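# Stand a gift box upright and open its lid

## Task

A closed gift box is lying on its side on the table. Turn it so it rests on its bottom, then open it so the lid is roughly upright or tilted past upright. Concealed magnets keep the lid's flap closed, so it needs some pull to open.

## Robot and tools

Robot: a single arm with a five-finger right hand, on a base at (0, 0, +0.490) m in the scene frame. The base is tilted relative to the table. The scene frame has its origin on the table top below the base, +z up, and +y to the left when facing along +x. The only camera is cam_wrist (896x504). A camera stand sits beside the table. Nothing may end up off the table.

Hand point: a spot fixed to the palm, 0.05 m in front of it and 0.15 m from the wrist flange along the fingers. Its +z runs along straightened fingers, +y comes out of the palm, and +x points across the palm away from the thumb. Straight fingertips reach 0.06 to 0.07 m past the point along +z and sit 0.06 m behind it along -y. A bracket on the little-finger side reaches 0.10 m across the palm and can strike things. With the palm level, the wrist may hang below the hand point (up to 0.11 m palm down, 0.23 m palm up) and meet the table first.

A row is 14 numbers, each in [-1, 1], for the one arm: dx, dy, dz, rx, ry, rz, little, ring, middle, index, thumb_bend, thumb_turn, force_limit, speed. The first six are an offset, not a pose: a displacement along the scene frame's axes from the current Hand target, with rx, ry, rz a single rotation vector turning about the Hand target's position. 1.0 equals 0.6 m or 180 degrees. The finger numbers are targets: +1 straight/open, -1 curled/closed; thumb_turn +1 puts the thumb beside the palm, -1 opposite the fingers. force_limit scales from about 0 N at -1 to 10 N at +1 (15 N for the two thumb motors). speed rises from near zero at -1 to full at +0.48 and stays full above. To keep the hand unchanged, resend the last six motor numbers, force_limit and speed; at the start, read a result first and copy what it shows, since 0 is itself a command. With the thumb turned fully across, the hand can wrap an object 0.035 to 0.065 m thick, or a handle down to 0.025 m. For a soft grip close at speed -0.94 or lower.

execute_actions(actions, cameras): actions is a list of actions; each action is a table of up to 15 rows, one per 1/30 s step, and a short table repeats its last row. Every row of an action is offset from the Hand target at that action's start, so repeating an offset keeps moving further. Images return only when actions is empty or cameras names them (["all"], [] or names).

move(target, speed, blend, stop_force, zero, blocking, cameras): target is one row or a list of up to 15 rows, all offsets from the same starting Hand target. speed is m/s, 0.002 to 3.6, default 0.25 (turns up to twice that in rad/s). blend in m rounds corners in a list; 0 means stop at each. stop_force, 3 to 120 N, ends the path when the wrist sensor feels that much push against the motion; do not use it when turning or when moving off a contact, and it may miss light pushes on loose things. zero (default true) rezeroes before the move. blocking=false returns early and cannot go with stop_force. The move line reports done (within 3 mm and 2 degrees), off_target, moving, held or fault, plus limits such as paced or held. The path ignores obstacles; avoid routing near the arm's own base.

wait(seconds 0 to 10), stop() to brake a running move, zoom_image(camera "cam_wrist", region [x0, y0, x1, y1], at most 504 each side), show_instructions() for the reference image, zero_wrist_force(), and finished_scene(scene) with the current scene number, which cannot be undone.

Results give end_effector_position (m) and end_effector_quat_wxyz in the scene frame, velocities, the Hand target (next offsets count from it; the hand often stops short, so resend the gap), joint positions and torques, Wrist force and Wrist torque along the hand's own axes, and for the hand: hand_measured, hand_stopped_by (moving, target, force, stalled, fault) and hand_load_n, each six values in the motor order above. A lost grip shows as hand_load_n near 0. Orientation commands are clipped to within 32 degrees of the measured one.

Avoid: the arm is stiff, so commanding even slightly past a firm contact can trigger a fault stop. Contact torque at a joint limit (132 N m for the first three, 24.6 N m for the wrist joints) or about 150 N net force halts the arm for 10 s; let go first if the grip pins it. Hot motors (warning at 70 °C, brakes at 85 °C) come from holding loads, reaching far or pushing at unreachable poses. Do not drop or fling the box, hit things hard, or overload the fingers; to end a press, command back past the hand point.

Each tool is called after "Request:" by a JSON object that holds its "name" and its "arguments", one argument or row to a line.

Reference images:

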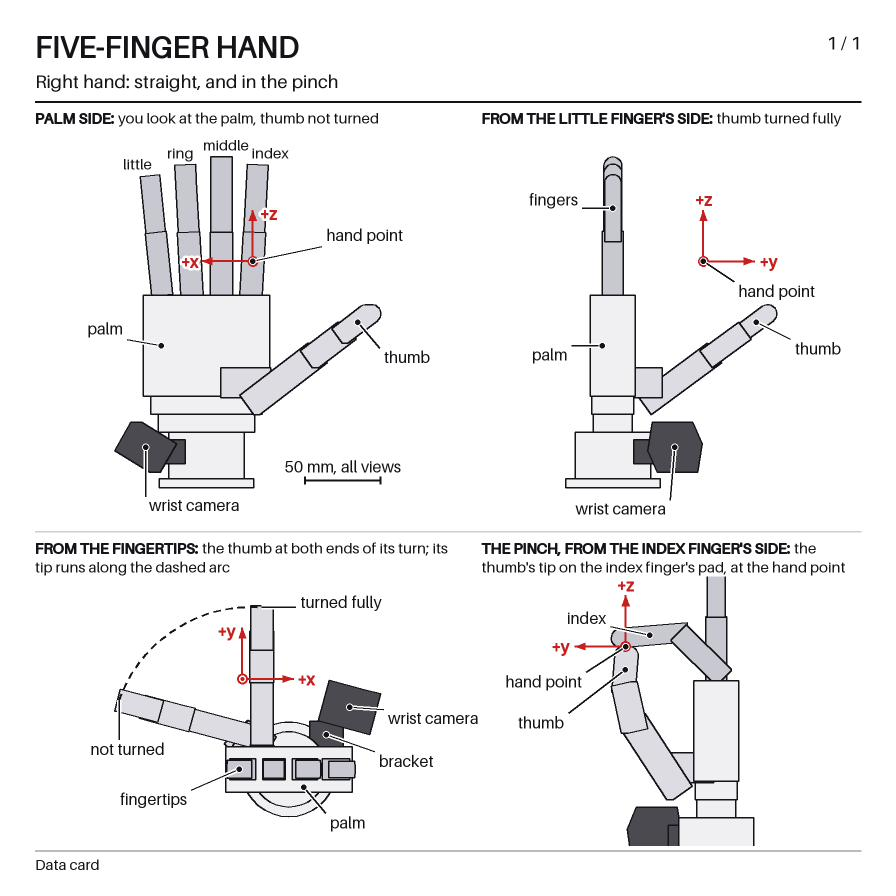

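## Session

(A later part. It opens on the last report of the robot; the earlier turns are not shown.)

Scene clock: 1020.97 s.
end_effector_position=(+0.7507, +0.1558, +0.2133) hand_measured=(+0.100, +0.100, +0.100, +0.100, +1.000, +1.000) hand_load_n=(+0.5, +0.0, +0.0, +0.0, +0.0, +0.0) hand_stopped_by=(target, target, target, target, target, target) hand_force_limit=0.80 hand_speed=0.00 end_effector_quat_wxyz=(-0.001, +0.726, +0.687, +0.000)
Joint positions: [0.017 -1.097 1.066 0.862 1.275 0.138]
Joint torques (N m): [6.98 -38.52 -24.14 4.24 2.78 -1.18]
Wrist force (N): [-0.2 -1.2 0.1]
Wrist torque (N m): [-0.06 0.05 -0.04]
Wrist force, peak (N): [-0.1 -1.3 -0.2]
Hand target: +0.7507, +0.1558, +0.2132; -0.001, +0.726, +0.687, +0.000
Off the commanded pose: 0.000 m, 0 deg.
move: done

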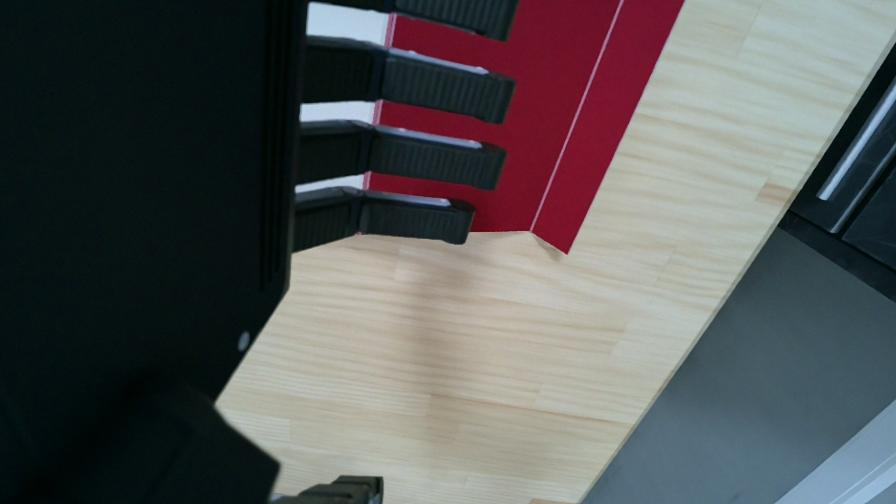

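Request:
{"name": "move", "arguments": {
  "target": [-0.05,0,0.22,0,0,0,0.1,0.1,0.1,0.1,1,1,0.8,0],
  "speed": 0.2,
  "cameras": ["all"]
}}

Scene clock: 1027.23 s.
end_effector_position=(+0.7207, +0.1558, +0.3451) hand_measured=(+0.100, +0.100, +0.100, +0.100, +1.000, +1.000) hand_load_n=(+0.0, +0.0, +0.0, +0.5, +0.0, +0.0) hand_stopped_by=(target, target, target, target, target, target) hand_force_limit=0.80 hand_speed=0.00 end_effector_quat_wxyz=(-0.001, +0.726, +0.687, +0.000)
Joint positions: [-0.072 -1.382 1.267 0.968 1.216 0.067]
Joint torques (N m): [-11.28 -53.06 -3.11 4.18 -2.68 -1.46]
Wrist force (N): [0.3 -0.9 0.0]
Wrist torque (N m): [0.02 -0.02 0.04]
Wrist force, peak (N): [0.5 -1.1 -0.8]
Hand target: +0.7207, +0.1558, +0.3452; -0.001, +0.726, +0.687, +0.000
Off the commanded pose: 0.000 m, 0 deg.
move: done

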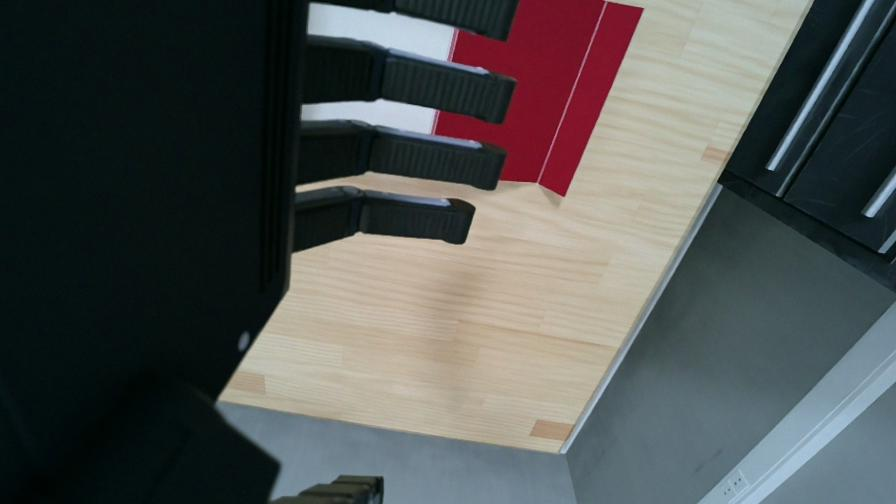

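Lid fully open and lying back.

Request:
{"name": "finished_scene", "arguments": {
  "scene": 1
}}

The scene is finished: the task was done.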